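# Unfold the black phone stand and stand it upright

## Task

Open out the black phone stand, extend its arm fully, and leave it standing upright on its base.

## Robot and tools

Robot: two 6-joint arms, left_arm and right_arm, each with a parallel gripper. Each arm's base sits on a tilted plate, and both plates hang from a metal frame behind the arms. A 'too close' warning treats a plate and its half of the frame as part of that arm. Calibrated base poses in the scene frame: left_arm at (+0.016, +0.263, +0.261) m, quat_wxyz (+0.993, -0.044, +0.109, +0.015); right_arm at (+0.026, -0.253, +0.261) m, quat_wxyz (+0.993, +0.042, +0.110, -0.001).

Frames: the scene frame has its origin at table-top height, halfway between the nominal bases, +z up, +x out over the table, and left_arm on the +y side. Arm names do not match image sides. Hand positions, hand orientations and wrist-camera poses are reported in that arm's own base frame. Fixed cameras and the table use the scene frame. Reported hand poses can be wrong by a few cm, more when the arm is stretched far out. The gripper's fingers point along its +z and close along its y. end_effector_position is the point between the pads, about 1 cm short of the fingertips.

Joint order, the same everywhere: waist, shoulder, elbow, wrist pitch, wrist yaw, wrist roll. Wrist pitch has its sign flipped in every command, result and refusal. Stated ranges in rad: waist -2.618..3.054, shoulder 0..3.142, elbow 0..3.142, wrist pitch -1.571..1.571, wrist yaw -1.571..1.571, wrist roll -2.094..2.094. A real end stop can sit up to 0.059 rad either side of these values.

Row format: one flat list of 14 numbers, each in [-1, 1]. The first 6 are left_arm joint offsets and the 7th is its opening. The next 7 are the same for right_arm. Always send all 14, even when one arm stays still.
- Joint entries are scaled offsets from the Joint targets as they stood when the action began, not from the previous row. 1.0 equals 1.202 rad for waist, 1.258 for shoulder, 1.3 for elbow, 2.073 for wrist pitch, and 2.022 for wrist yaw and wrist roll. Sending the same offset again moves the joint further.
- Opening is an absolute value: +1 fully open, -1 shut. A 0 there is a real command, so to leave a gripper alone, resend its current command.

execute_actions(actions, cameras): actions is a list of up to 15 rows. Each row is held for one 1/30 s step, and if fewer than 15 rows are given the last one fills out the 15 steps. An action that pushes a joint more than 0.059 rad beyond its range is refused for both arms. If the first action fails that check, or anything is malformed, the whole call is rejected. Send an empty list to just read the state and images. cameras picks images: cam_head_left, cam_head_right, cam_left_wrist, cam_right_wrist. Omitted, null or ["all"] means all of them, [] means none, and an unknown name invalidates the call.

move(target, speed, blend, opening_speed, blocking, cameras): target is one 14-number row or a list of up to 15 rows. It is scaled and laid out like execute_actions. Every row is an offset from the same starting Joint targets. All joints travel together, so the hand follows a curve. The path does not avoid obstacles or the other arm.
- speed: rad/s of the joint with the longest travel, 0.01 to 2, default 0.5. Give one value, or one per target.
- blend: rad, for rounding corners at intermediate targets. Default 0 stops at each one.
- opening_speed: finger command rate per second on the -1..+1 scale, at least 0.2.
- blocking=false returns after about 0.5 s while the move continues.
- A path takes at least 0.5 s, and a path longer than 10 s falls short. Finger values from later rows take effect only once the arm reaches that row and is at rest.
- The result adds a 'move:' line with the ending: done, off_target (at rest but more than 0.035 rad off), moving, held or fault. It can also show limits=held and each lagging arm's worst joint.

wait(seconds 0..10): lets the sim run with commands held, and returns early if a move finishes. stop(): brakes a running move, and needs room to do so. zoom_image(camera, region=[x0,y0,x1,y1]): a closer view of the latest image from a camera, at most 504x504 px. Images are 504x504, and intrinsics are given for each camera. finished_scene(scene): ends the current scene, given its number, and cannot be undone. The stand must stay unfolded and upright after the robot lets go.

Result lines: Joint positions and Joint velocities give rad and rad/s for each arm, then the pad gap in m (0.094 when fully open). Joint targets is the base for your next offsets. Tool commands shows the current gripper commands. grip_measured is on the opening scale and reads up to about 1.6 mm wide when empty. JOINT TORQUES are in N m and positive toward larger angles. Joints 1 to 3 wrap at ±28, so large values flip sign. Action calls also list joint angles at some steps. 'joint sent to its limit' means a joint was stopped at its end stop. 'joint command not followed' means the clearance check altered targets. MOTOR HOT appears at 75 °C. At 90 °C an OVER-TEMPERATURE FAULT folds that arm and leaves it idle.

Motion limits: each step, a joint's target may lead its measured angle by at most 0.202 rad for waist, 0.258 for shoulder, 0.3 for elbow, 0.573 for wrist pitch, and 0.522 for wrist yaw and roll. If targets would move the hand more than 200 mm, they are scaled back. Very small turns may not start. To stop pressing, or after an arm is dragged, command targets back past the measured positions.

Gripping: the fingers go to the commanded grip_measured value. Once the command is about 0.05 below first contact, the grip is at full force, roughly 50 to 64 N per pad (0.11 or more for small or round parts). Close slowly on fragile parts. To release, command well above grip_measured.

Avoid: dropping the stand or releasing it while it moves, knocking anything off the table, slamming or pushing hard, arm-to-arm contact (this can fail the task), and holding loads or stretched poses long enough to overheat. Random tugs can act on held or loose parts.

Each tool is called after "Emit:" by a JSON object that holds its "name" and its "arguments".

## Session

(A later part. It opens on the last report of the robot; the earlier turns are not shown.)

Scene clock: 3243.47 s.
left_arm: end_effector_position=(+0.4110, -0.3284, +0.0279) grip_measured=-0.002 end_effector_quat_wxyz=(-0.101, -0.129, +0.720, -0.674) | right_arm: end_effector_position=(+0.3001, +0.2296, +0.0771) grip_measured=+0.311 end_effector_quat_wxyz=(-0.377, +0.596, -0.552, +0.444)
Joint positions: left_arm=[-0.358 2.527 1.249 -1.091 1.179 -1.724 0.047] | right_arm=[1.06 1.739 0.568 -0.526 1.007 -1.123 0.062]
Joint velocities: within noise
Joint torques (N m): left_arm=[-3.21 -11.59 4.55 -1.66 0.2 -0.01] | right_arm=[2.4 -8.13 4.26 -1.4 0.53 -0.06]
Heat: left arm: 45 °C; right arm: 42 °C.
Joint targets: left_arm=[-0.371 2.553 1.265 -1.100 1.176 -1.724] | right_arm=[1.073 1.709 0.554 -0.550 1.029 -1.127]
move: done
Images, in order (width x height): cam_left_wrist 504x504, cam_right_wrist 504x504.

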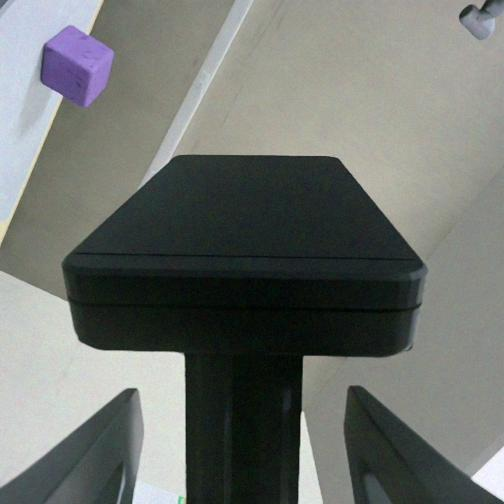

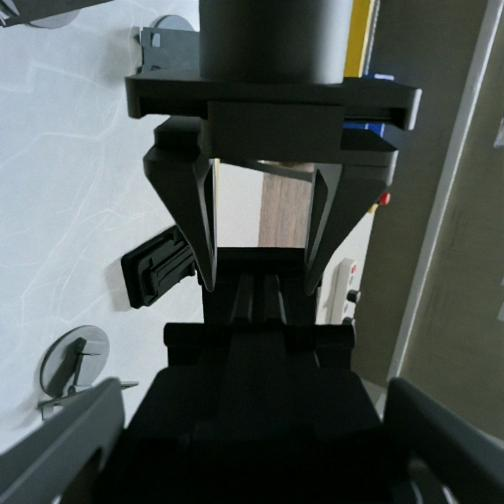

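Emit:
{"name": "move", "arguments": {"target": [0,0,0,0,0,0,-0.48,0,0,0,0,0,0,-1], "opening_speed": 0.4, "cameras": ["cam_left_wrist"]}}

Emit:
{"name": "move", "arguments": {"target": [0,0,0,0,0,0,-1,0,0,0,0,0,0,-1], "opening_speed": 0.4, "cameras": ["cam_left_wrist","cam_right_wrist"]}}

Scene clock: 3248.20 s.
left_arm: end_effector_position=(+0.4111, -0.3284, +0.0281) grip_measured=-0.475 end_effector_quat_wxyz=(-0.101, -0.129, +0.720, -0.674) | right_arm: end_effector_position=(+0.3002, +0.2296, +0.0774) grip_measured=+0.311 end_effector_quat_wxyz=(-0.378, +0.596, -0.553, +0.444)
Joint positions: left_arm=[-0.358 2.527 1.249 -1.092 1.178 -1.725 0.025] | right_arm=[1.06 1.739 0.568 -0.528 1.008 -1.124 0.062]
Joint velocities: within noise
Joint torques (N m): left_arm=[-3.32 -11.74 4.62 -1.63 0.21 0.06] | right_arm=[2.5 -8.1 4.29 -1.4 0.52 -0.08]
Heat: left arm: 45 °C; right arm: 42 °C.
Joint targets: left_arm=[-0.371 2.553 1.265 -1.100 1.177 -1.724] | right_arm=[1.073 1.709 0.554 -0.550 1.029 -1.127]
move: done
Images, in order (width x height): cam_left_wrist 504x504.

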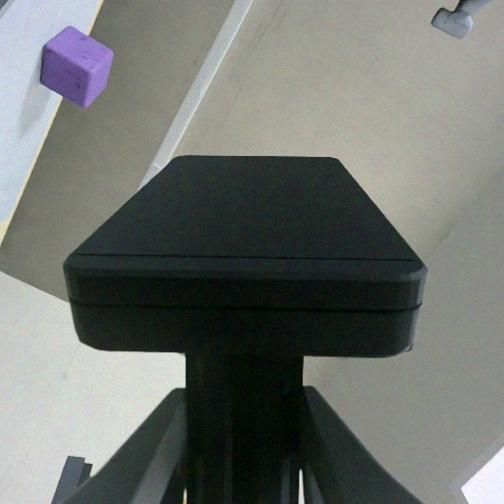

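Scene clock: 3249.70 s.
left_arm: end_effector_position=(+0.4111, -0.3284, +0.0281) grip_measured=-0.492 end_effector_quat_wxyz=(-0.101, -0.129, +0.720, -0.674) | right_arm: end_effector_position=(+0.3002, +0.2296, +0.0774) grip_measured=+0.311 end_effector_quat_wxyz=(-0.378, +0.596, -0.552, +0.444)
Joint positions: left_arm=[-0.358 2.527 1.249 -1.092 1.178 -1.725 0.024] | right_arm=[1.06 1.739 0.568 -0.528 1.008 -1.124 0.062]
Joint velocities: within noise
Joint torques (N m): left_arm=[-3.34 -11.63 4.46 -1.61 0.2 0.05] | right_arm=[2.52 -8.13 4.34 -1.39 0.55 -0.07]
Heat: left arm: 45 °C; right arm: 42 °C.
Joint targets: left_arm=[-0.371 2.553 1.265 -1.100 1.177 -1.724] | right_arm=[1.073 1.709 0.554 -0.550 1.029 -1.127]
move: done
Images, in order (width x height): cam_left_wrist 504x504, cam_right_wrist 504x504.

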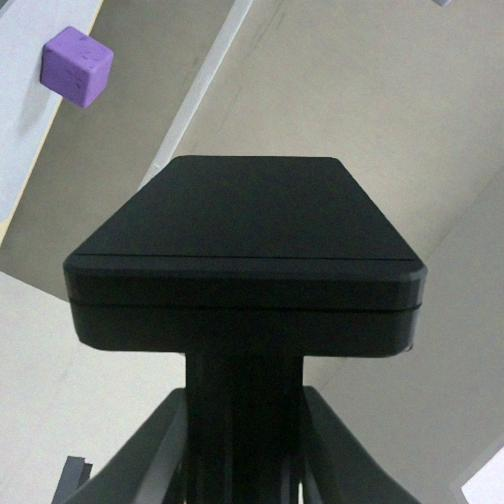

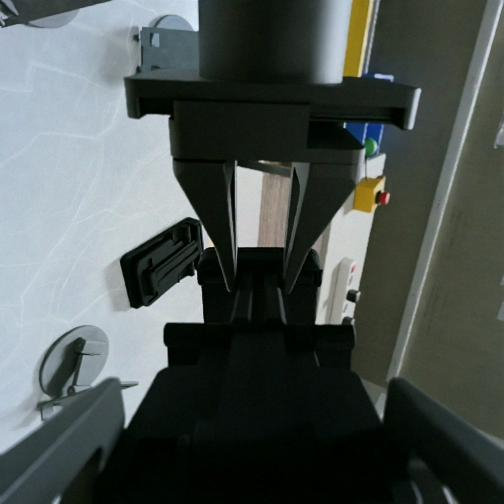

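Emit:
{"name": "move", "arguments": {"target": [[0,0,0,0,0,0,-1,0,0,0,0,0,0,0.6],[0,0,0,0,0,0,-1,-0.101,0.0662,0.0091,-0.0807,-0.051,-0.0565,0.6]], "speed": 0.12, "opening_speed": 0.6, "cameras": ["cam_left_wrist","cam_right_wrist"]}}

Emit:
{"name": "zoom_image", "arguments": {"camera": "cam_right_wrist", "region": [60, 100, 460, 500]}}

Scene clock: 3281.10 s.
left_arm: end_effector_position=(+0.4172, -0.3286, +0.0271) grip_measured=-0.492 end_effector_quat_wxyz=(-0.094, -0.142, +0.719, -0.674) | right_arm: end_effector_position=(+0.3278, +0.2223, +0.0798) grip_measured=+0.597 end_effector_quat_wxyz=(-0.387, +0.591, -0.550, +0.445)
Joint positions: left_arm=[-0.358 2.531 1.256 -1.093 1.15 -1.738 0.024] | right_arm=[0.96 1.775 0.568 -0.677 0.924 -1.238 0.075]
Joint velocities: within noise
Joint torques (N m): left_arm=[-3.36 -12.21 4.05 -1.65 0.47 0.15] | right_arm=[0.83 -4.96 5.07 -1.64 0.23 -0.05]
Heat: left arm: 46 °C; right arm: 42 °C.
Joint targets: left_arm=[-0.371 2.554 1.265 -1.100 1.176 -1.724] | right_arm=[0.951 1.792 0.566 -0.717 0.926 -1.242]
move: off_target (right_arm); right_arm: the wrist pitch is farthest, 0.040 rad from its target
Images, in order (width x height): cam_left_wrist 504x504, cam_right_wrist 504x504.

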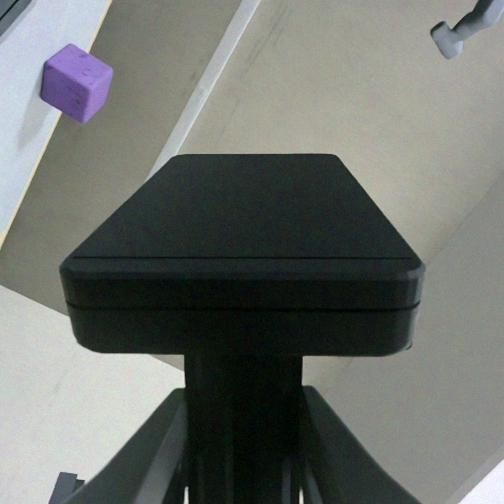

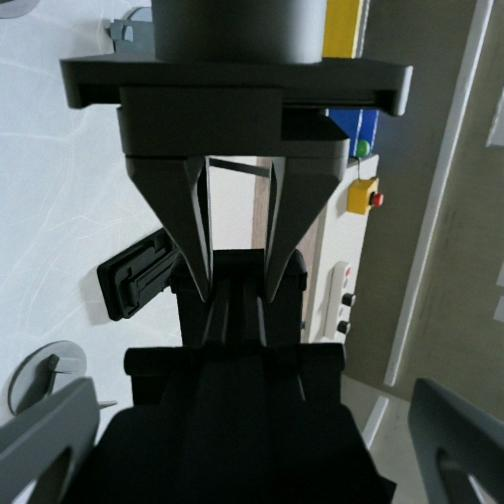

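Scaled by 1.260 from the camera's 504x504 image, which has a finer 720x720 frame.

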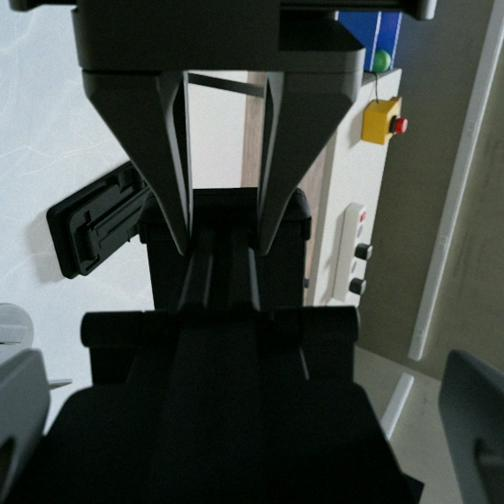

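Emit:
{"name": "move", "arguments": {"target": [[0,0,0,0,0,0,-1,0,0,0,0.019,0,0,0.9],[0,0,0,0,0,0,-1,-0.0109,0.0487,-0.0058,-0.0373,-0.0061,-0.0049,0.9]], "speed": 0.1, "opening_speed": 0.6, "cameras": ["cam_left_wrist","cam_right_wrist"]}}

Emit:
{"name": "zoom_image", "arguments": {"camera": "cam_right_wrist", "region": [60, 100, 460, 500]}}

Scene clock: 3292.70 s.
left_arm: end_effector_position=(+0.4159, -0.3287, +0.0273) grip_measured=-0.492 end_effector_quat_wxyz=(-0.095, -0.138, +0.719, -0.674) | right_arm: end_effector_position=(+0.3351, +0.2227, +0.0759) grip_measured=+0.897 end_effector_quat_wxyz=(-0.400, +0.577, -0.554, +0.447)
Joint positions: left_arm=[-0.358 2.531 1.256 -1.093 1.157 -1.733 0.024] | right_arm=[0.945 1.831 0.568 -0.781 0.923 -1.251 0.089]
Joint velocities: within noise
Joint torques (N m): left_arm=[-3.51 -12.12 4.26 -1.68 0.41 0.17] | right_arm=[1.09 -4.93 4.15 -1.43 0.09 -0.05]
Heat: left arm: 46 °C; right arm: 40 °C.
Joint targets: left_arm=[-0.371 2.554 1.265 -1.100 1.177 -1.724] | right_arm=[0.938 1.853 0.559 -0.795 0.914 -1.252]
move: done
Images, in order (width x height): cam_left_wrist 504x504, cam_right_wrist 504x504.

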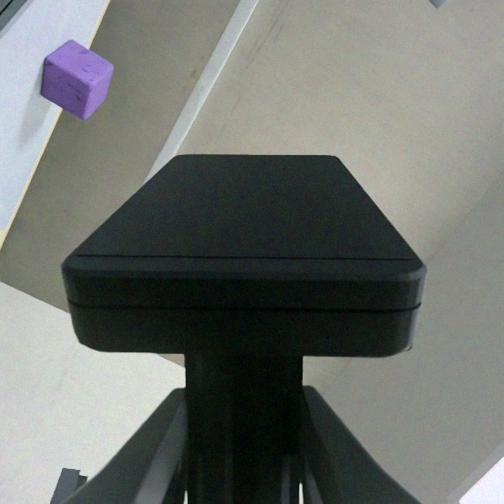

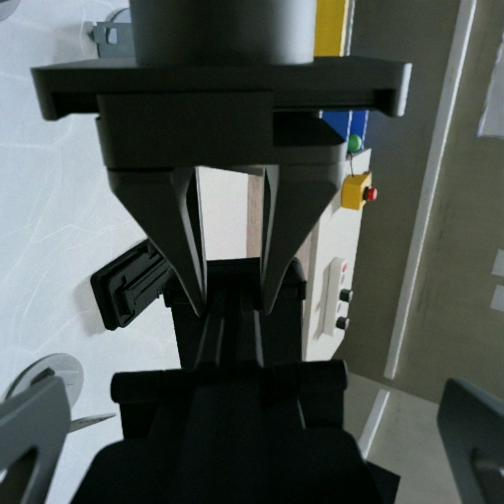

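Scaled by 1.260 from the camera's 504x504 image, which has a finer 720x720 frame.

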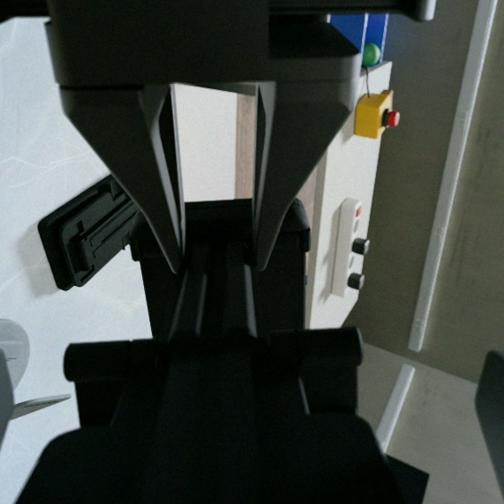

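Emit:
{"name": "move", "arguments": {"target": [0,0,0,0,0,0,-1,-0.0282,0.0451,0.0005,-0.0358,-0.0153,-0.0371,0.9], "speed": 0.1, "cameras": ["cam_left_wrist","cam_right_wrist"]}}

Emit:
{"name": "zoom_image", "arguments": {"camera": "cam_right_wrist", "region": [60, 100, 460, 500]}}

Scene clock: 3302.13 s.
left_arm: end_effector_position=(+0.4159, -0.3287, +0.0273) grip_measured=-0.492 end_effector_quat_wxyz=(-0.095, -0.138, +0.719, -0.674) | right_arm: end_effector_position=(+0.3444, +0.2189, +0.0657) grip_measured=+0.897 end_effector_quat_wxyz=(-0.388, +0.591, -0.540, +0.457)
Joint positions: left_arm=[-0.358 2.531 1.256 -1.093 1.157 -1.733 0.024] | right_arm=[0.91 1.887 0.568 -0.855 0.892 -1.325 0.089]
Joint velocities: within noise
Joint torques (N m): left_arm=[-3.36 -12 4.05 -1.62 0.38 0.1] | right_arm=[1.16 -5.11 4 -1.43 0.08 0]
Heat: left arm: 46 °C; right arm: 39 °C.
Joint targets: left_arm=[-0.371 2.554 1.265 -1.100 1.176 -1.724] | right_arm=[0.904 1.910 0.559 -0.869 0.883 -1.327]
move: done
Images, in order (width x height): cam_left_wrist 504x504, cam_right_wrist 504x504.

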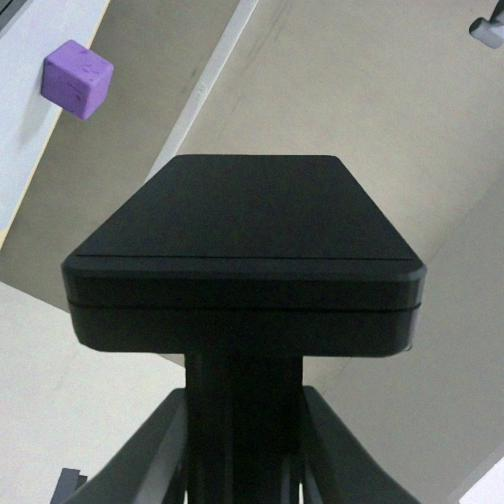

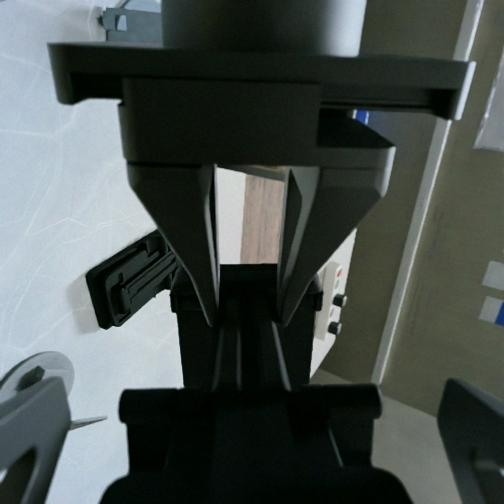

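Scaled by 1.260 from the camera's 504x504 image, which has a finer 720x720 frame.

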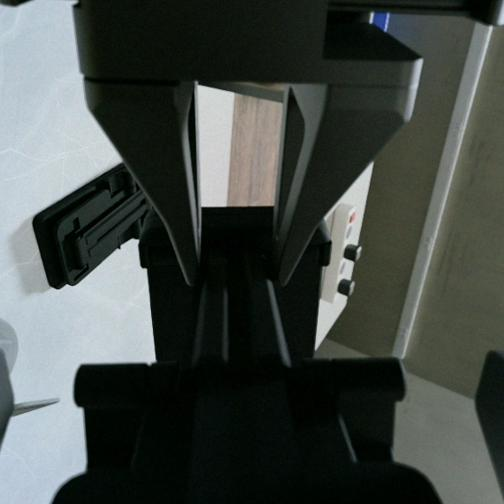

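Emit:
{"name": "move", "arguments": {"target": [0,0,0,0,0,0,-1,0,0,0,0,0,0,0.45], "opening_speed": 0.4, "cameras": ["cam_right_wrist"]}}

Emit:
{"name": "move", "arguments": {"target": [0,0,0,0,0,0,-1,0,0,0,0,0,0,-0.3], "opening_speed": 0.3, "cameras": ["cam_right_wrist","cam_left_wrist"]}}

Scene clock: 3308.53 s.
left_arm: end_effector_position=(+0.4159, -0.3287, +0.0273) grip_measured=-0.492 end_effector_quat_wxyz=(-0.095, -0.138, +0.719, -0.674) | right_arm: end_effector_position=(+0.3444, +0.2190, +0.0658) grip_measured=+0.453 end_effector_quat_wxyz=(-0.389, +0.591, -0.539, +0.457)
Joint positions: left_arm=[-0.358 2.531 1.256 -1.093 1.158 -1.733 0.024] | right_arm=[0.91 1.887 0.568 -0.856 0.892 -1.326 0.068]
Joint velocities: within noise
Joint torques (N m): left_arm=[-3.41 -12.03 4.04 -1.66 0.36 0.11] | right_arm=[0.98 -4.93 3.84 -1.46 0.08 -0.02]
Heat: left arm: 46 °C; right arm: 39 °C.
Joint targets: left_arm=[-0.371 2.554 1.265 -1.100 1.177 -1.724] | right_arm=[0.904 1.910 0.559 -0.869 0.883 -1.327]
move: done
Images, in order (width x height): cam_right_wrist 504x504.

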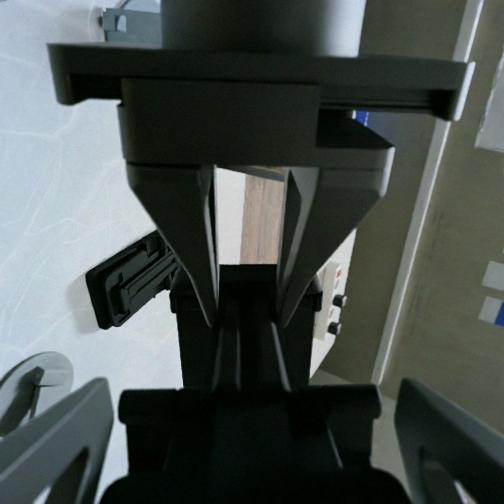

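Scene clock: 3311.23 s.
left_arm: end_effector_position=(+0.4159, -0.3287, +0.0273) grip_measured=-0.492 end_effector_quat_wxyz=(-0.095, -0.138, +0.719, -0.674) | right_arm: end_effector_position=(+0.3444, +0.2191, +0.0658) grip_measured=+0.303 end_effector_quat_wxyz=(-0.389, +0.591, -0.539, +0.457)
Joint positions: left_arm=[-0.358 2.531 1.256 -1.093 1.158 -1.733 0.024] | right_arm=[0.91 1.887 0.568 -0.856 0.891 -1.326 0.061]
Joint velocities: within noise
Joint torques (N m): left_arm=[-3.32 -12 4.1 -1.67 0.38 0.11] | right_arm=[1.26 -5.03 3.67 -1.43 0.1 -0.05]
Heat: left arm: 46 °C; right arm: 39 °C.
Joint targets: left_arm=[-0.371 2.554 1.265 -1.100 1.177 -1.724] | right_arm=[0.904 1.910 0.559 -0.869 0.883 -1.327]
move: done
Images, in order (width x height): cam_left_wrist 504x504, cam_right_wrist 504x504.

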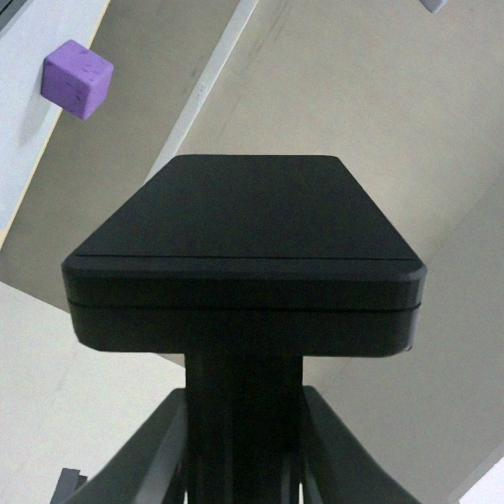

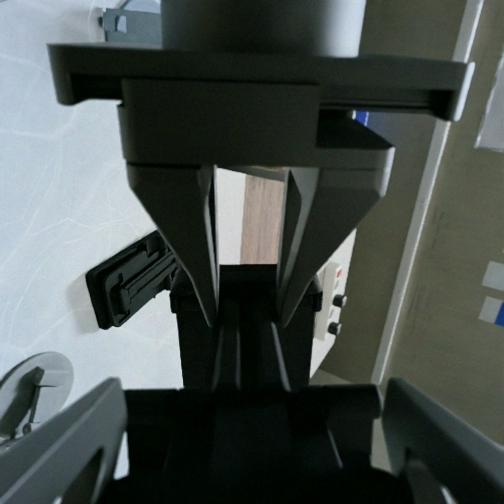

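Emit:
{"name": "move", "arguments": {"target": [0,0,0,0,0,0,-1,0.0483,0.0347,0.1136,0.148,0.1254,0.0935,-0.5], "speed": 0.06}}

Scene clock: 3338.17 s.
left_arm: end_effector_position=(+0.4128, -0.3312, +0.0252) grip_measured=-0.492 end_effector_quat_wxyz=(-0.101, -0.137, +0.720, -0.672) | right_arm: end_effector_position=(+0.3424, +0.2148, +0.0646) grip_measured=+0.300 end_effector_quat_wxyz=(-0.339, +0.549, -0.579, +0.499)
Joint positions: left_arm=[-0.364 2.534 1.256 -1.088 1.161 -1.732 0.024] | right_arm=[0.96 1.927 0.693 -0.601 1.094 -1.156 0.061]
Joint velocities: within noise
Joint torques (N m): left_arm=[-2.84 -12.49 4.14 -1.64 0.34 0.1] | right_arm=[1.83 -5.27 6.32 -0.79 0.87 0.17]
Heat: left arm: 47 °C; right arm: 38 °C.
Joint targets: left_arm=[-0.371 2.553 1.265 -1.100 1.176 -1.724] | right_arm=[0.962 1.953 0.707 -0.562 1.137 -1.138]
move: off_target (right_arm); right_arm: the wrist yaw is farthest, 0.043 rad from its target

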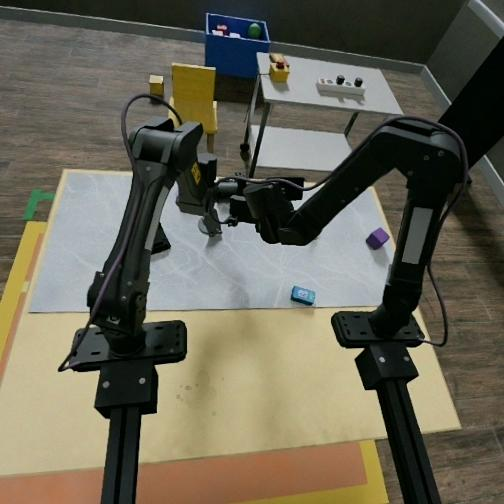

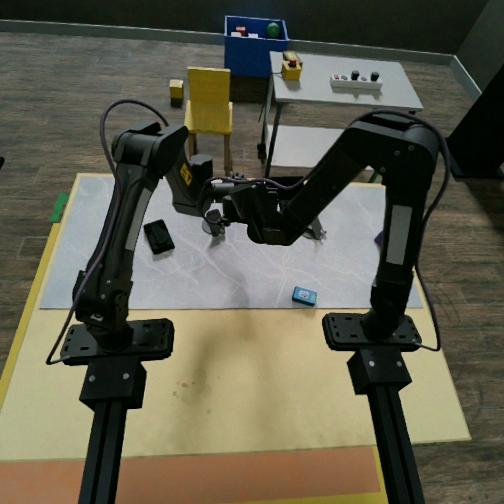

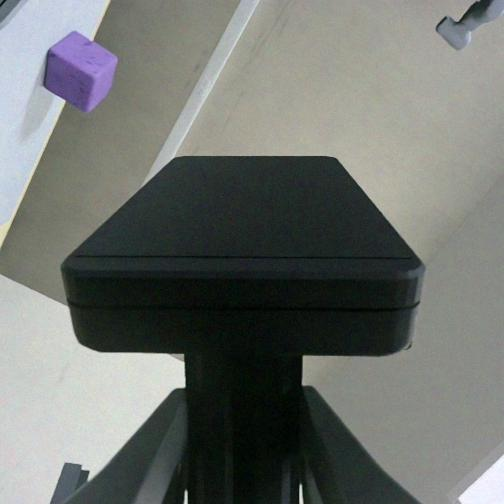

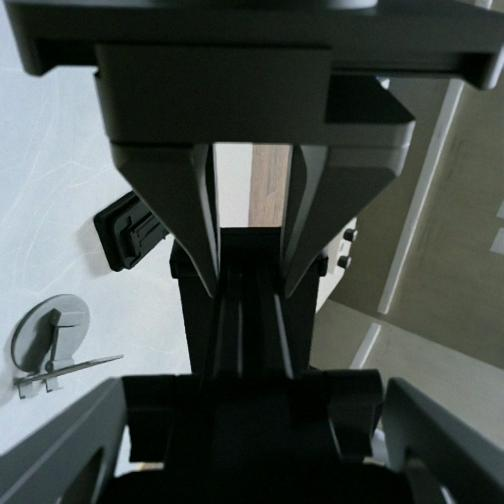

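Emit:
{"name": "move", "arguments": {"target": [0,0,0,0,0,0,-1,0.0249,0.0746,0.2011,0.3191,0.0937,0.2354,-0.9], "speed": 0.1, "cameras": ["cam_right_wrist","cam_left_wrist"]}}

Scene clock: 3354.80 s.
left_arm: end_effector_position=(+0.4082, -0.3342, +0.0219) grip_measured=-0.492 end_effector_quat_wxyz=(-0.113, -0.139, +0.722, -0.668) | right_arm: end_effector_position=(+0.3393, +0.2075, +0.0643) grip_measured=+0.299 end_effector_quat_wxyz=(+0.271, -0.486, +0.624, -0.549)
Joint positions: left_arm=[-0.372 2.537 1.256 -1.073 1.169 -1.735 0.024] | right_arm=[0.991 2.018 0.957 0.049 1.287 -0.679 0.061]
Joint velocities: within noise
Joint torques (N m): left_arm=[-2.32 -12.48 4.07 -1.83 0.3 0.15] | right_arm=[2.11 -6.08 6.26 -0.13 1.04 0.13]
Heat: left arm: 49 °C; right arm: 39 °C.
Joint targets: left_arm=[-0.371 2.554 1.265 -1.100 1.177 -1.724] | right_arm=[0.992 2.047 0.969 0.099 1.326 -0.662]
move: off_target (right_arm); right_arm: the wrist pitch is farthest, 0.051 rad from its target
Images, in order (width x height): cam_left_wrist 504x504, cam_right_wrist 504x504.

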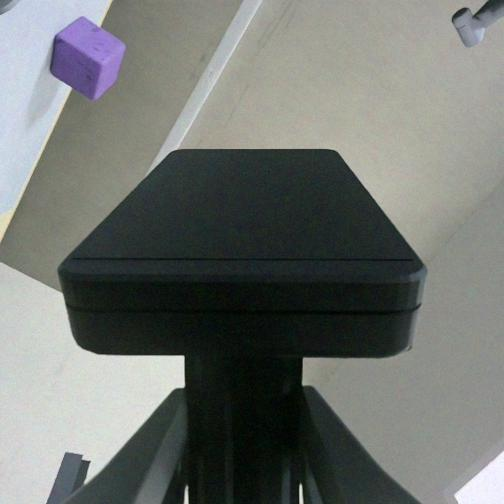

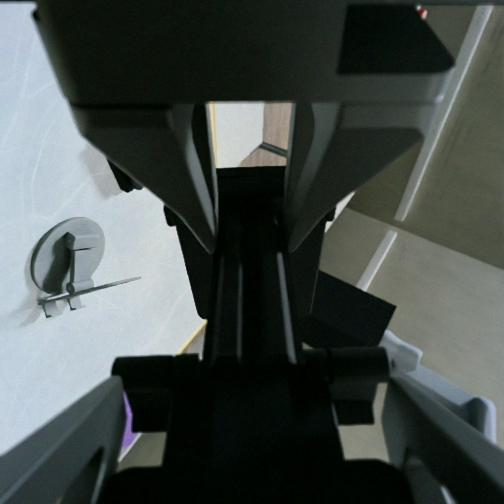

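Emit:
{"name": "move", "arguments": {"target": [0.0283,-0.0056,-0.0092,0.006,0.0161,0.0084,-1,-0.0291,-0.0787,-0.1192,-0.0825,-0.0079,-0.0598,-1], "speed": 0.06, "cameras": ["cam_right_wrist","cam_left_wrist"]}}

Scene clock: 3405.03 s.
left_arm: end_effector_position=(+0.4057, -0.3315, +0.0222) grip_measured=-0.492 end_effector_quat_wxyz=(-0.116, -0.128, +0.723, -0.669) | right_arm: end_effector_position=(+0.3350, +0.1935, +0.0639) grip_measured=+0.299 end_effector_quat_wxyz=(+0.281, -0.486, +0.621, -0.547)
Joint positions: left_arm=[-0.365 2.537 1.256 -1.068 1.195 -1.719 0.024] | right_arm=[0.978 1.97 0.846 -0.117 1.277 -0.774 0.061]
Joint velocities: within noise
Joint torques (N m): left_arm=[0.05 -13.16 3.11 -1.77 0.4 0.12] | right_arm=[0.32 -9.25 2.3 -0.29 0.93 -0.12]
Heat: left arm: 46 °C; right arm: 40 °C.
Joint targets: left_arm=[-0.337 2.546 1.253 -1.088 1.209 -1.707] | right_arm=[0.957 1.948 0.814 -0.072 1.310 -0.783]
move: off_target (right_arm); right_arm: the wrist pitch is farthest, 0.045 rad from its target
Images, in order (width x height): cam_left_wrist 504x504, cam_right_wrist 504x504.

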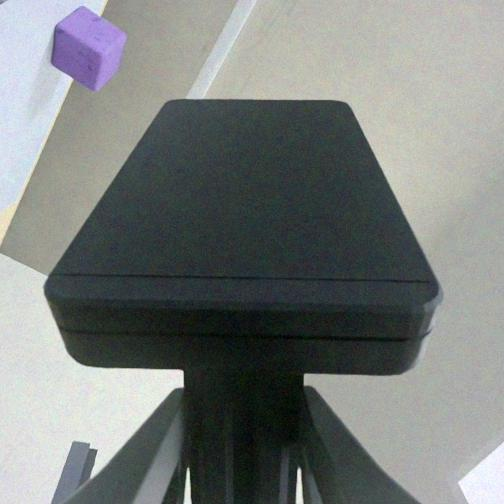

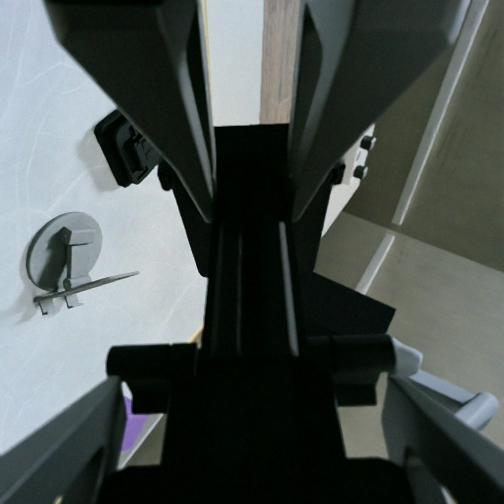

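Emit:
{"name": "zoom_image", "arguments": {"camera": "cam_head_left", "region": [180, 140, 330, 290]}}

Emit:
{"name": "zoom_image", "arguments": {"camera": "cam_head_right", "region": [180, 140, 330, 290]}}

This scene's latest camera images include none from cam_head_left. They are from: cam_left_wrist, cam_right_wrist. cam_head_left's image comes with the result of a call that names it in "cameras".

This scene's latest camera images include none from cam_head_right. They are from: cam_left_wrist, cam_right_wrist. cam_head_right's image comes with the result of a call that names it in "cameras".

Emit:
{"name": "move", "arguments": {"target": [-0.0233,0,0,0.0096,-0.0069,-0.0059,-1,0.0175,0.0175,0.0246,-0.0217,-0.0163,0.0045,-1], "speed": 0.1, "cameras": []}}

Emit:
{"name": "move", "arguments": {"target": [[0,0,0,0,0,0,-1,0,0,0,0,0,0,0.9],[0,0,0,0,0,0,-1,0.0791,-0.2078,-0.2239,-0.209,-0.1224,-0.175,0.9]], "speed": 0.25, "opening_speed": 0.6, "cameras": ["cam_right_wrist","cam_left_wrist","cam_head_left","cam_head_right"]}}

Scene clock: 3473.13 s.
left_arm: end_effector_position=(+0.4059, -0.3314, +0.0210) grip_measured=-0.492 end_effector_quat_wxyz=(-0.118, -0.131, +0.723, -0.667) | right_arm: end_effector_position=(+0.3358, +0.1957, +0.0632) grip_measured=+0.299 end_effector_quat_wxyz=(+0.286, -0.486, +0.624, -0.541)
Joint positions: left_arm=[-0.365 2.537 1.256 -1.059 1.193 -1.719 0.024] | right_arm=[0.978 1.97 0.846 -0.131 1.266 -0.775 0.061]
Joint velocities: within noise
Joint torques (N m): left_arm=[-2.18 -13.2 3.18 -1.62 0.25 0.01] | right_arm=[1.91 -7.45 4.98 -0.63 0.65 0.02]
Heat: left arm: 47 °C; right arm: 40 °C.
Joint targets: left_arm=[-0.365 2.546 1.253 -1.068 1.195 -1.719] | right_arm=[0.978 1.971 0.846 -0.117 1.277 -0.774]
move: done
No camera images: "cameras" was empty.

Scene clock: 3478.87 s.
left_arm: end_effector_position=(+0.4069, -0.3313, +0.0207) grip_measured=-0.492 end_effector_quat_wxyz=(-0.116, -0.134, +0.723, -0.667) | right_arm: end_effector_position=(+0.3013, +0.2276, +0.0833) grip_measured=+0.897 end_effector_quat_wxyz=(-0.381, +0.584, -0.555, +0.454)
Joint positions: left_arm=[-0.365 2.537 1.256 -1.059 1.187 -1.719 0.024] | right_arm=[1.062 1.734 0.571 -0.536 1.036 -1.126 0.089]
Joint velocities: within noise
Joint torques (N m): left_arm=[-2.26 -13.14 3.03 -1.62 0.27 0.04] | right_arm=[2.33 -7.8 4.21 -1.29 0.19 -0.04]
Heat: left arm: 47 °C; right arm: 40 °C.
Joint targets: left_arm=[-0.365 2.546 1.253 -1.068 1.195 -1.719] | right_arm=[1.074 1.709 0.555 -0.550 1.030 -1.127]
move: done

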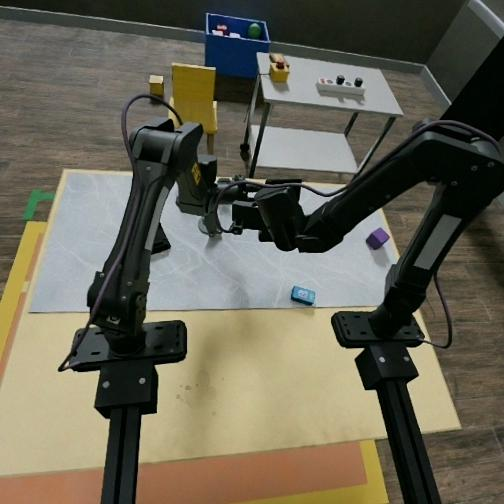

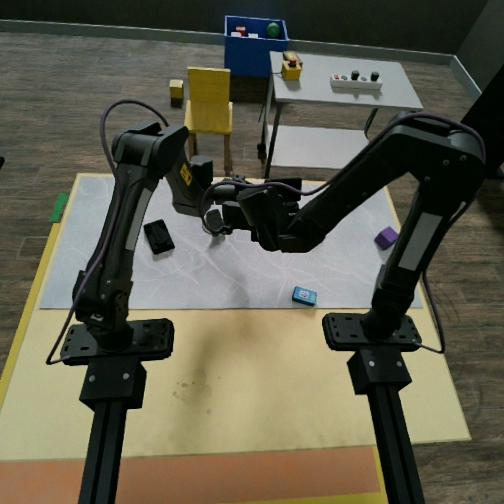

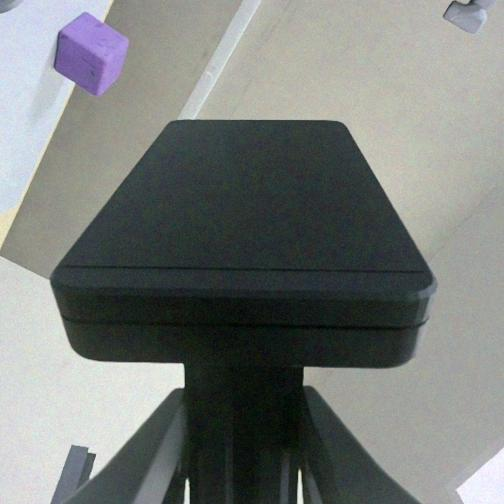

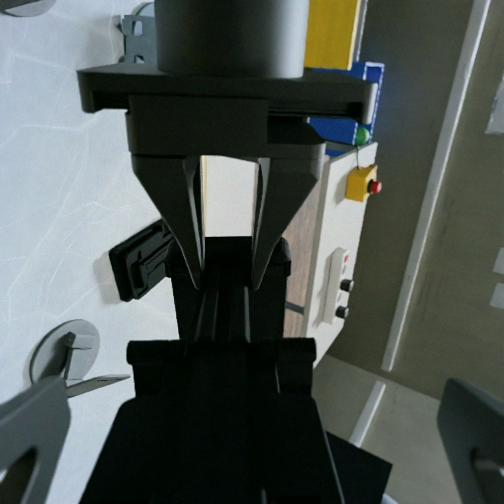

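Emit:
{"name": "move", "arguments": {"target": [[0,0,0,0,0,0,-1,0.1647,-0.1057,0.0092,0.1983,0.0702,0.137,0.9],[0,0,0,0,0,0,-1,-0.0616,-0.0866,0.4962,0.41,-0.1632,0.409,0]], "speed": [0.3,0.7], "cameras": []}}

Emit:
{"name": "move", "arguments": {"target": [0,0,0,0,0,0,-1,-0.2934,0.3927,0.7492,0.5904,-0.2475,0.4614,-0.9], "speed": 0.7, "cameras": ["cam_right_wrist","cam_head_left","cam_head_right"]}}

Emit:
{"name": "zoom_image", "arguments": {"camera": "cam_right_wrist", "region": [0, 0, 504, 504]}}

Scene clock: 3491.20 s.
left_arm: end_effector_position=(+0.4069, -0.3313, +0.0207) grip_measured=-0.492 end_effector_quat_wxyz=(-0.116, -0.134, +0.723, -0.667) | right_arm: end_effector_position=(+0.3300, +0.3033, +0.2048) grip_measured=+0.003 end_effector_quat_wxyz=(+0.479, -0.404, +0.763, -0.161)
Joint positions: left_arm=[-0.365 2.537 1.256 -1.059 1.187 -1.719 0.024] | right_arm=[1.002 1.6 1.18 0.279 0.706 -0.312 0.047]
Joint velocities: within noise
Joint torques (N m): left_arm=[-2.18 -12.98 2.93 -1.63 0.28 0.04] | right_arm=[1.37 -6.74 9.66 -1.01 0.13 0.12]
Heat: left arm: 47 °C; right arm: 39 °C.
Joint targets: left_arm=[-0.365 2.546 1.253 -1.068 1.195 -1.719] | right_arm=[1.000 1.600 1.200 0.300 0.700 -0.300]
move: done
No camera images: "cameras" was empty.

Scene clock: 3493.77 s.
left_arm: end_effector_position=(+0.4069, -0.3313, +0.0207) grip_measured=-0.492 end_effector_quat_wxyz=(-0.116, -0.134, +0.723, -0.667) | right_arm: end_effector_position=(+0.3557, +0.2254, +0.1896) grip_measured=-0.897 end_effector_quat_wxyz=(+0.120, -0.004, +0.992, -0.038)
Joint positions: left_arm=[-0.365 2.537 1.256 -1.059 1.187 -1.719 0.024] | right_arm=[0.649 2.061 2.145 1.505 0.205 0.624 0.005]
Joint velocities: within noise
Joint torques (N m): left_arm=[-2.25 -13.11 3.36 -1.68 0.27 0] | right_arm=[1.78 -7.86 9.26 0.05 -0.04 0.09]
Heat: left arm: 47 °C; right arm: 39 °C.
Joint targets: left_arm=[-0.365 2.546 1.253 -1.068 1.195 -1.719] | right_arm=[0.647 2.094 2.174 1.524 0.199 0.633]
move: done
Images, in order (width x height): cam_head_left 504x504, cam_head_right 504x504, cam_right_wrist 504x504.

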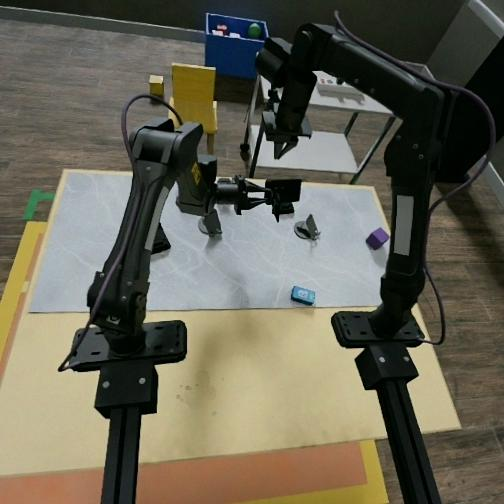

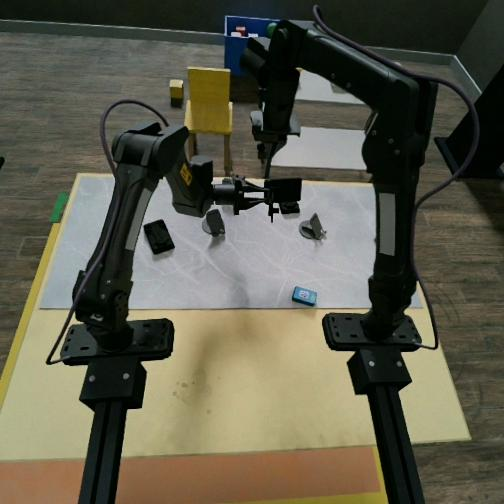

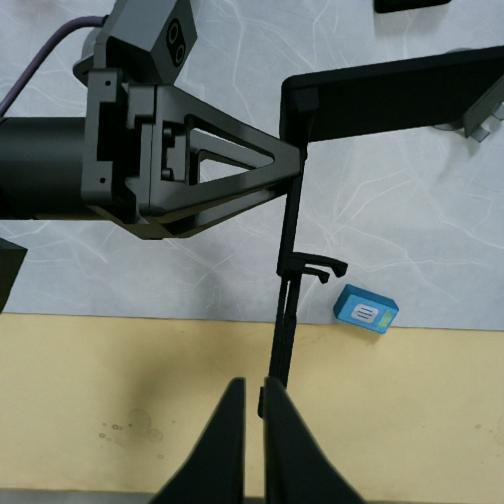

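Scaled by 1.000.

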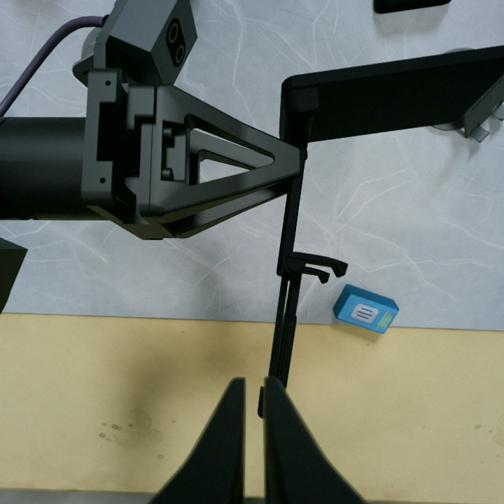

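Wonderful side view.

Emit:
{"name": "zoom_image", "arguments": {"camera": "cam_right_wrist", "region": [200, 230, 400, 430]}}

Emit:
{"name": "zoom_image", "arguments": {"camera": "cam_right_wrist", "region": [230, 50, 430, 250]}}

Scaled by 2.520 from the camera's 504x504 image, which has a finer 720x720 frame.

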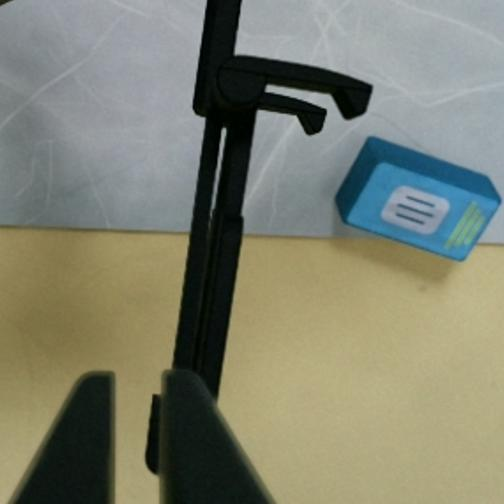

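Scaled by 2.520 from the camera's 504x504 image, which has a finer 720x720 frame.

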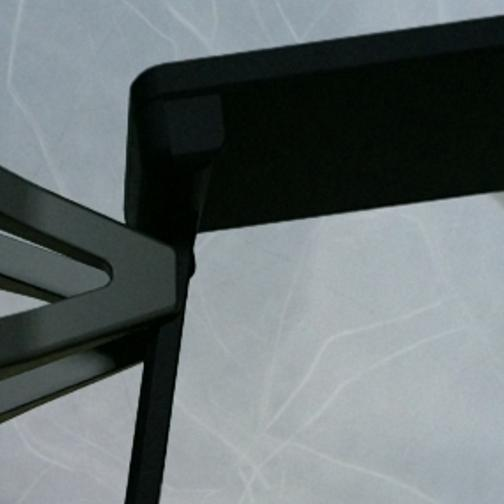

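Emit:
{"name": "move", "arguments": {"target": [0,0,0,0,0,0,-1,0.2934,-0.3927,-0.7492,-0.5904,0.2475,-0.4614,0.5], "speed": 0.7, "cameras": []}}

Emit:
{"name": "move", "arguments": {"target": [0,0,0,0,0,0,-1,0.2263,-0.0191,-0.487,-0.2117,0.2334,-0.272,0.9], "speed": 0.6, "cameras": ["cam_right_wrist"]}}

Scene clock: 3535.40 s.
left_arm: end_effector_position=(+0.4069, -0.3313, +0.0207) grip_measured=-0.492 end_effector_quat_wxyz=(-0.116, -0.134, +0.723, -0.667) | right_arm: end_effector_position=(+0.3352, +0.3065, +0.2007) grip_measured=+0.497 end_effector_quat_wxyz=(+0.467, -0.404, +0.770, -0.158)
Joint positions: left_arm=[-0.365 2.537 1.256 -1.059 1.187 -1.719 0.024] | right_arm=[0.99 1.632 1.22 0.314 0.688 -0.296 0.07]
Joint velocities: within noise
Joint torques (N m): left_arm=[-2.13 -13.34 3.02 -1.72 0.28 0.01] | right_arm=[2.45 -9.51 6.13 -1.31 0.31 -0.07]
Heat: left arm: 47 °C; right arm: 43 °C.
Joint targets: left_arm=[-0.365 2.546 1.253 -1.068 1.195 -1.719] | right_arm=[1.000 1.600 1.199 0.300 0.700 -0.300]
move: done
No camera images: "cameras" was empty.

Scene clock: 3537.27 s.
left_arm: end_effector_position=(+0.4069, -0.3313, +0.0207) grip_measured=-0.492 end_effector_quat_wxyz=(-0.116, -0.134, +0.723, -0.667) | right_arm: end_effector_position=(+0.2444, +0.2318, +0.0937) grip_measured=+0.897 end_effector_quat_wxyz=(-0.376, +0.599, -0.547, +0.448)
Joint positions: left_arm=[-0.365 2.537 1.256 -1.059 1.187 -1.719 0.024] | right_arm=[1.261 1.6 0.578 -0.124 1.156 -0.849 0.089]
Joint velocities: within noise
Joint torques (N m): left_arm=[-2.18 -13.22 3.15 -1.61 0.29 0.07] | right_arm=[2.06 -6.65 5.05 -1.06 0.6 0]
Heat: left arm: 47 °C; right arm: 43 °C.
Joint targets: left_arm=[-0.365 2.546 1.253 -1.068 1.195 -1.719] | right_arm=[1.271 1.576 0.566 -0.139 1.172 -0.850]
move: done
Images, in order (width x height): cam_right_wrist 504x504.

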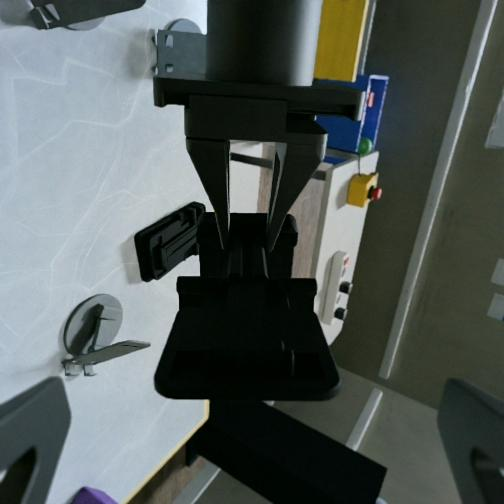

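Emit:
{"name": "move", "arguments": {"target": [[0,0,0,0,0,0,-1,-0.0234,-0.0754,-0.0694,-0.0224,-0.0097,-0.0247,0.9],[0,0,0,0,0,0,-1,-0.1758,0.0376,-0.082,-0.2075,-0.076,-0.1422,0.9]], "speed": [0.2,0.2], "cameras": ["cam_right_wrist","cam_left_wrist"]}}

Scene clock: 3559.57 s.
left_arm: end_effector_position=(+0.4078, -0.3313, +0.0205) grip_measured=-0.492 end_effector_quat_wxyz=(-0.117, -0.138, +0.723, -0.667) | right_arm: end_effector_position=(+0.2883, +0.2105, +0.0948) grip_measured=+0.897 end_effector_quat_wxyz=(-0.395, +0.583, -0.553, +0.445)
Joint positions: left_arm=[-0.365 2.537 1.256 -1.059 1.182 -1.726 0.024] | right_arm=[1.067 1.607 0.474 -0.542 1.02 -1.136 0.089]
Joint velocities: within noise
Joint torques (N m): left_arm=[-2.24 -13.22 3.23 -1.62 0.35 0.12] | right_arm=[0.7 -3.81 4.48 -1.5 0.25 -0.03]
Heat: left arm: 48 °C; right arm: 39 °C.
Joint targets: left_arm=[-0.365 2.546 1.253 -1.068 1.195 -1.719] | right_arm=[1.060 1.623 0.460 -0.569 1.018 -1.138]
move: done
Images, in order (width x height): cam_left_wrist 504x504, cam_right_wrist 504x504.

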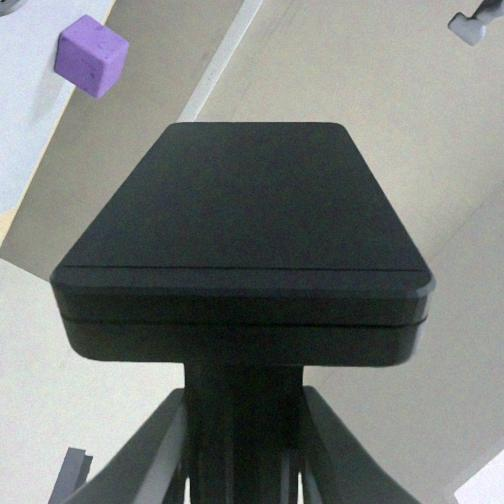

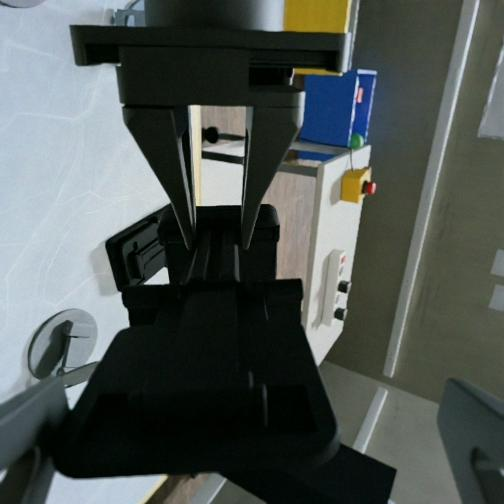

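Emit:
{"name": "move", "arguments": {"target": [0,0,0,0,0,0,-1,-0.0236,0.0527,-0.0245,-0.0586,-0.0142,-0.0485,0.9], "speed": 0.1, "cameras": ["cam_right_wrist","cam_left_wrist"]}}

Scene clock: 3577.50 s.
left_arm: end_effector_position=(+0.4078, -0.3313, +0.0205) grip_measured=-0.492 end_effector_quat_wxyz=(-0.117, -0.138, +0.723, -0.667) | right_arm: end_effector_position=(+0.2945, +0.2068, +0.0833) grip_measured=+0.897 end_effector_quat_wxyz=(-0.386, +0.597, -0.534, +0.457)
Joint positions: left_arm=[-0.365 2.537 1.256 -1.059 1.182 -1.727 0.024] | right_arm=[1.038 1.671 0.444 -0.676 0.997 -1.235 0.089]
Joint velocities: within noise
Joint torques (N m): left_arm=[-2.36 -13.18 3.22 -1.66 0.4 0.14] | right_arm=[0.91 -3.85 3.82 -1.37 0.17 -0.09]
Heat: left arm: 48 °C; right arm: 38 °C.
Joint targets: left_arm=[-0.365 2.546 1.253 -1.068 1.195 -1.719] | right_arm=[1.032 1.689 0.428 -0.690 0.989 -1.236]
move: done
Images, in order (width x height): cam_left_wrist 504x504, cam_right_wrist 504x504.

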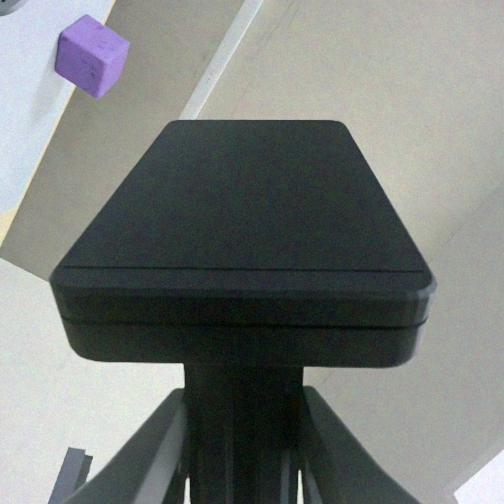

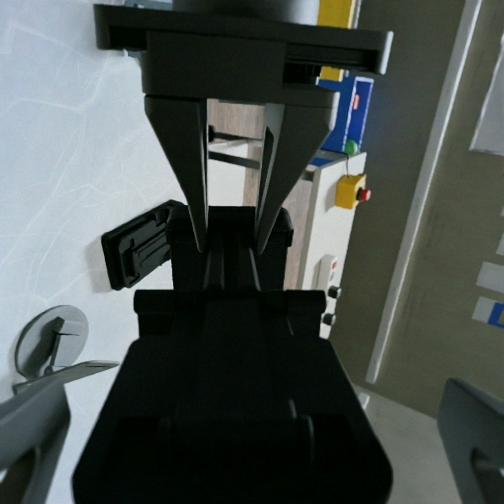

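Emit:
{"name": "move", "arguments": {"target": [[0,0,0,0,0,0,-1,0,0.0131,-0.0061,-0.0118,0,0,0.9],[0,0,0,0,0,0,-1,0,0.0131,-0.0061,-0.0118,0,0,0.4],[0,0,0,0,0,0,-1,0,0.0131,-0.0061,-0.0118,0,0,-0.6]], "speed": 0.1, "opening_speed": 0.4, "cameras": ["cam_right_wrist","cam_left_wrist"]}}

Scene clock: 3590.67 s.
left_arm: end_effector_position=(+0.4078, -0.3313, +0.0205) grip_measured=-0.492 end_effector_quat_wxyz=(-0.117, -0.138, +0.723, -0.667) | right_arm: end_effector_position=(+0.2940, +0.2065, +0.0793) grip_measured=+0.319 end_effector_quat_wxyz=(-0.386, +0.598, -0.534, +0.456)
Joint positions: left_arm=[-0.365 2.537 1.256 -1.059 1.182 -1.727 0.024] | right_arm=[1.038 1.688 0.435 -0.701 0.994 -1.236 0.062]
Joint velocities: within noise
Joint torques (N m): left_arm=[-2.28 -13.2 3.15 -1.68 0.34 0.13] | right_arm=[0.81 -3.95 3.75 -1.37 0.16 -0.05]
Heat: left arm: 48 °C; right arm: 37 °C.
Joint targets: left_arm=[-0.365 2.546 1.253 -1.068 1.195 -1.719] | right_arm=[1.032 1.706 0.420 -0.715 0.989 -1.236]
move: done
Images, in order (width x height): cam_left_wrist 504x504, cam_right_wrist 504x504.

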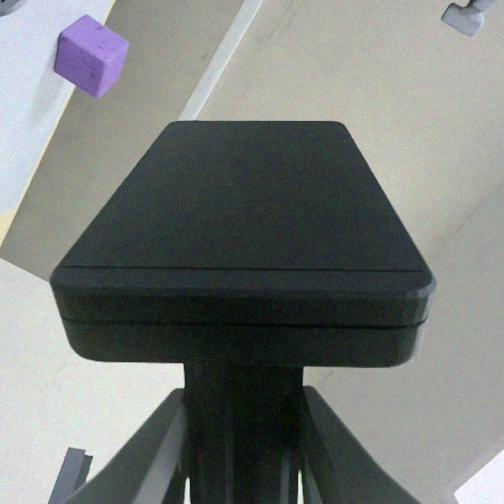

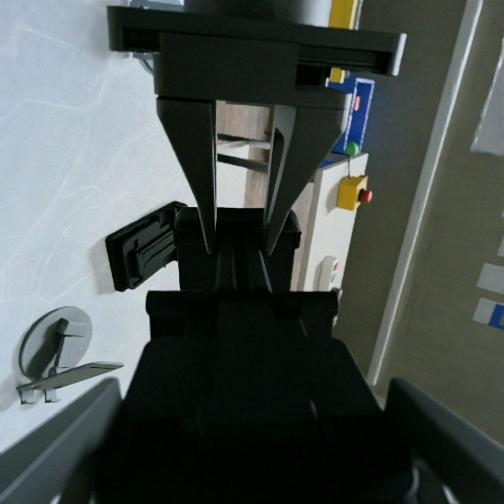

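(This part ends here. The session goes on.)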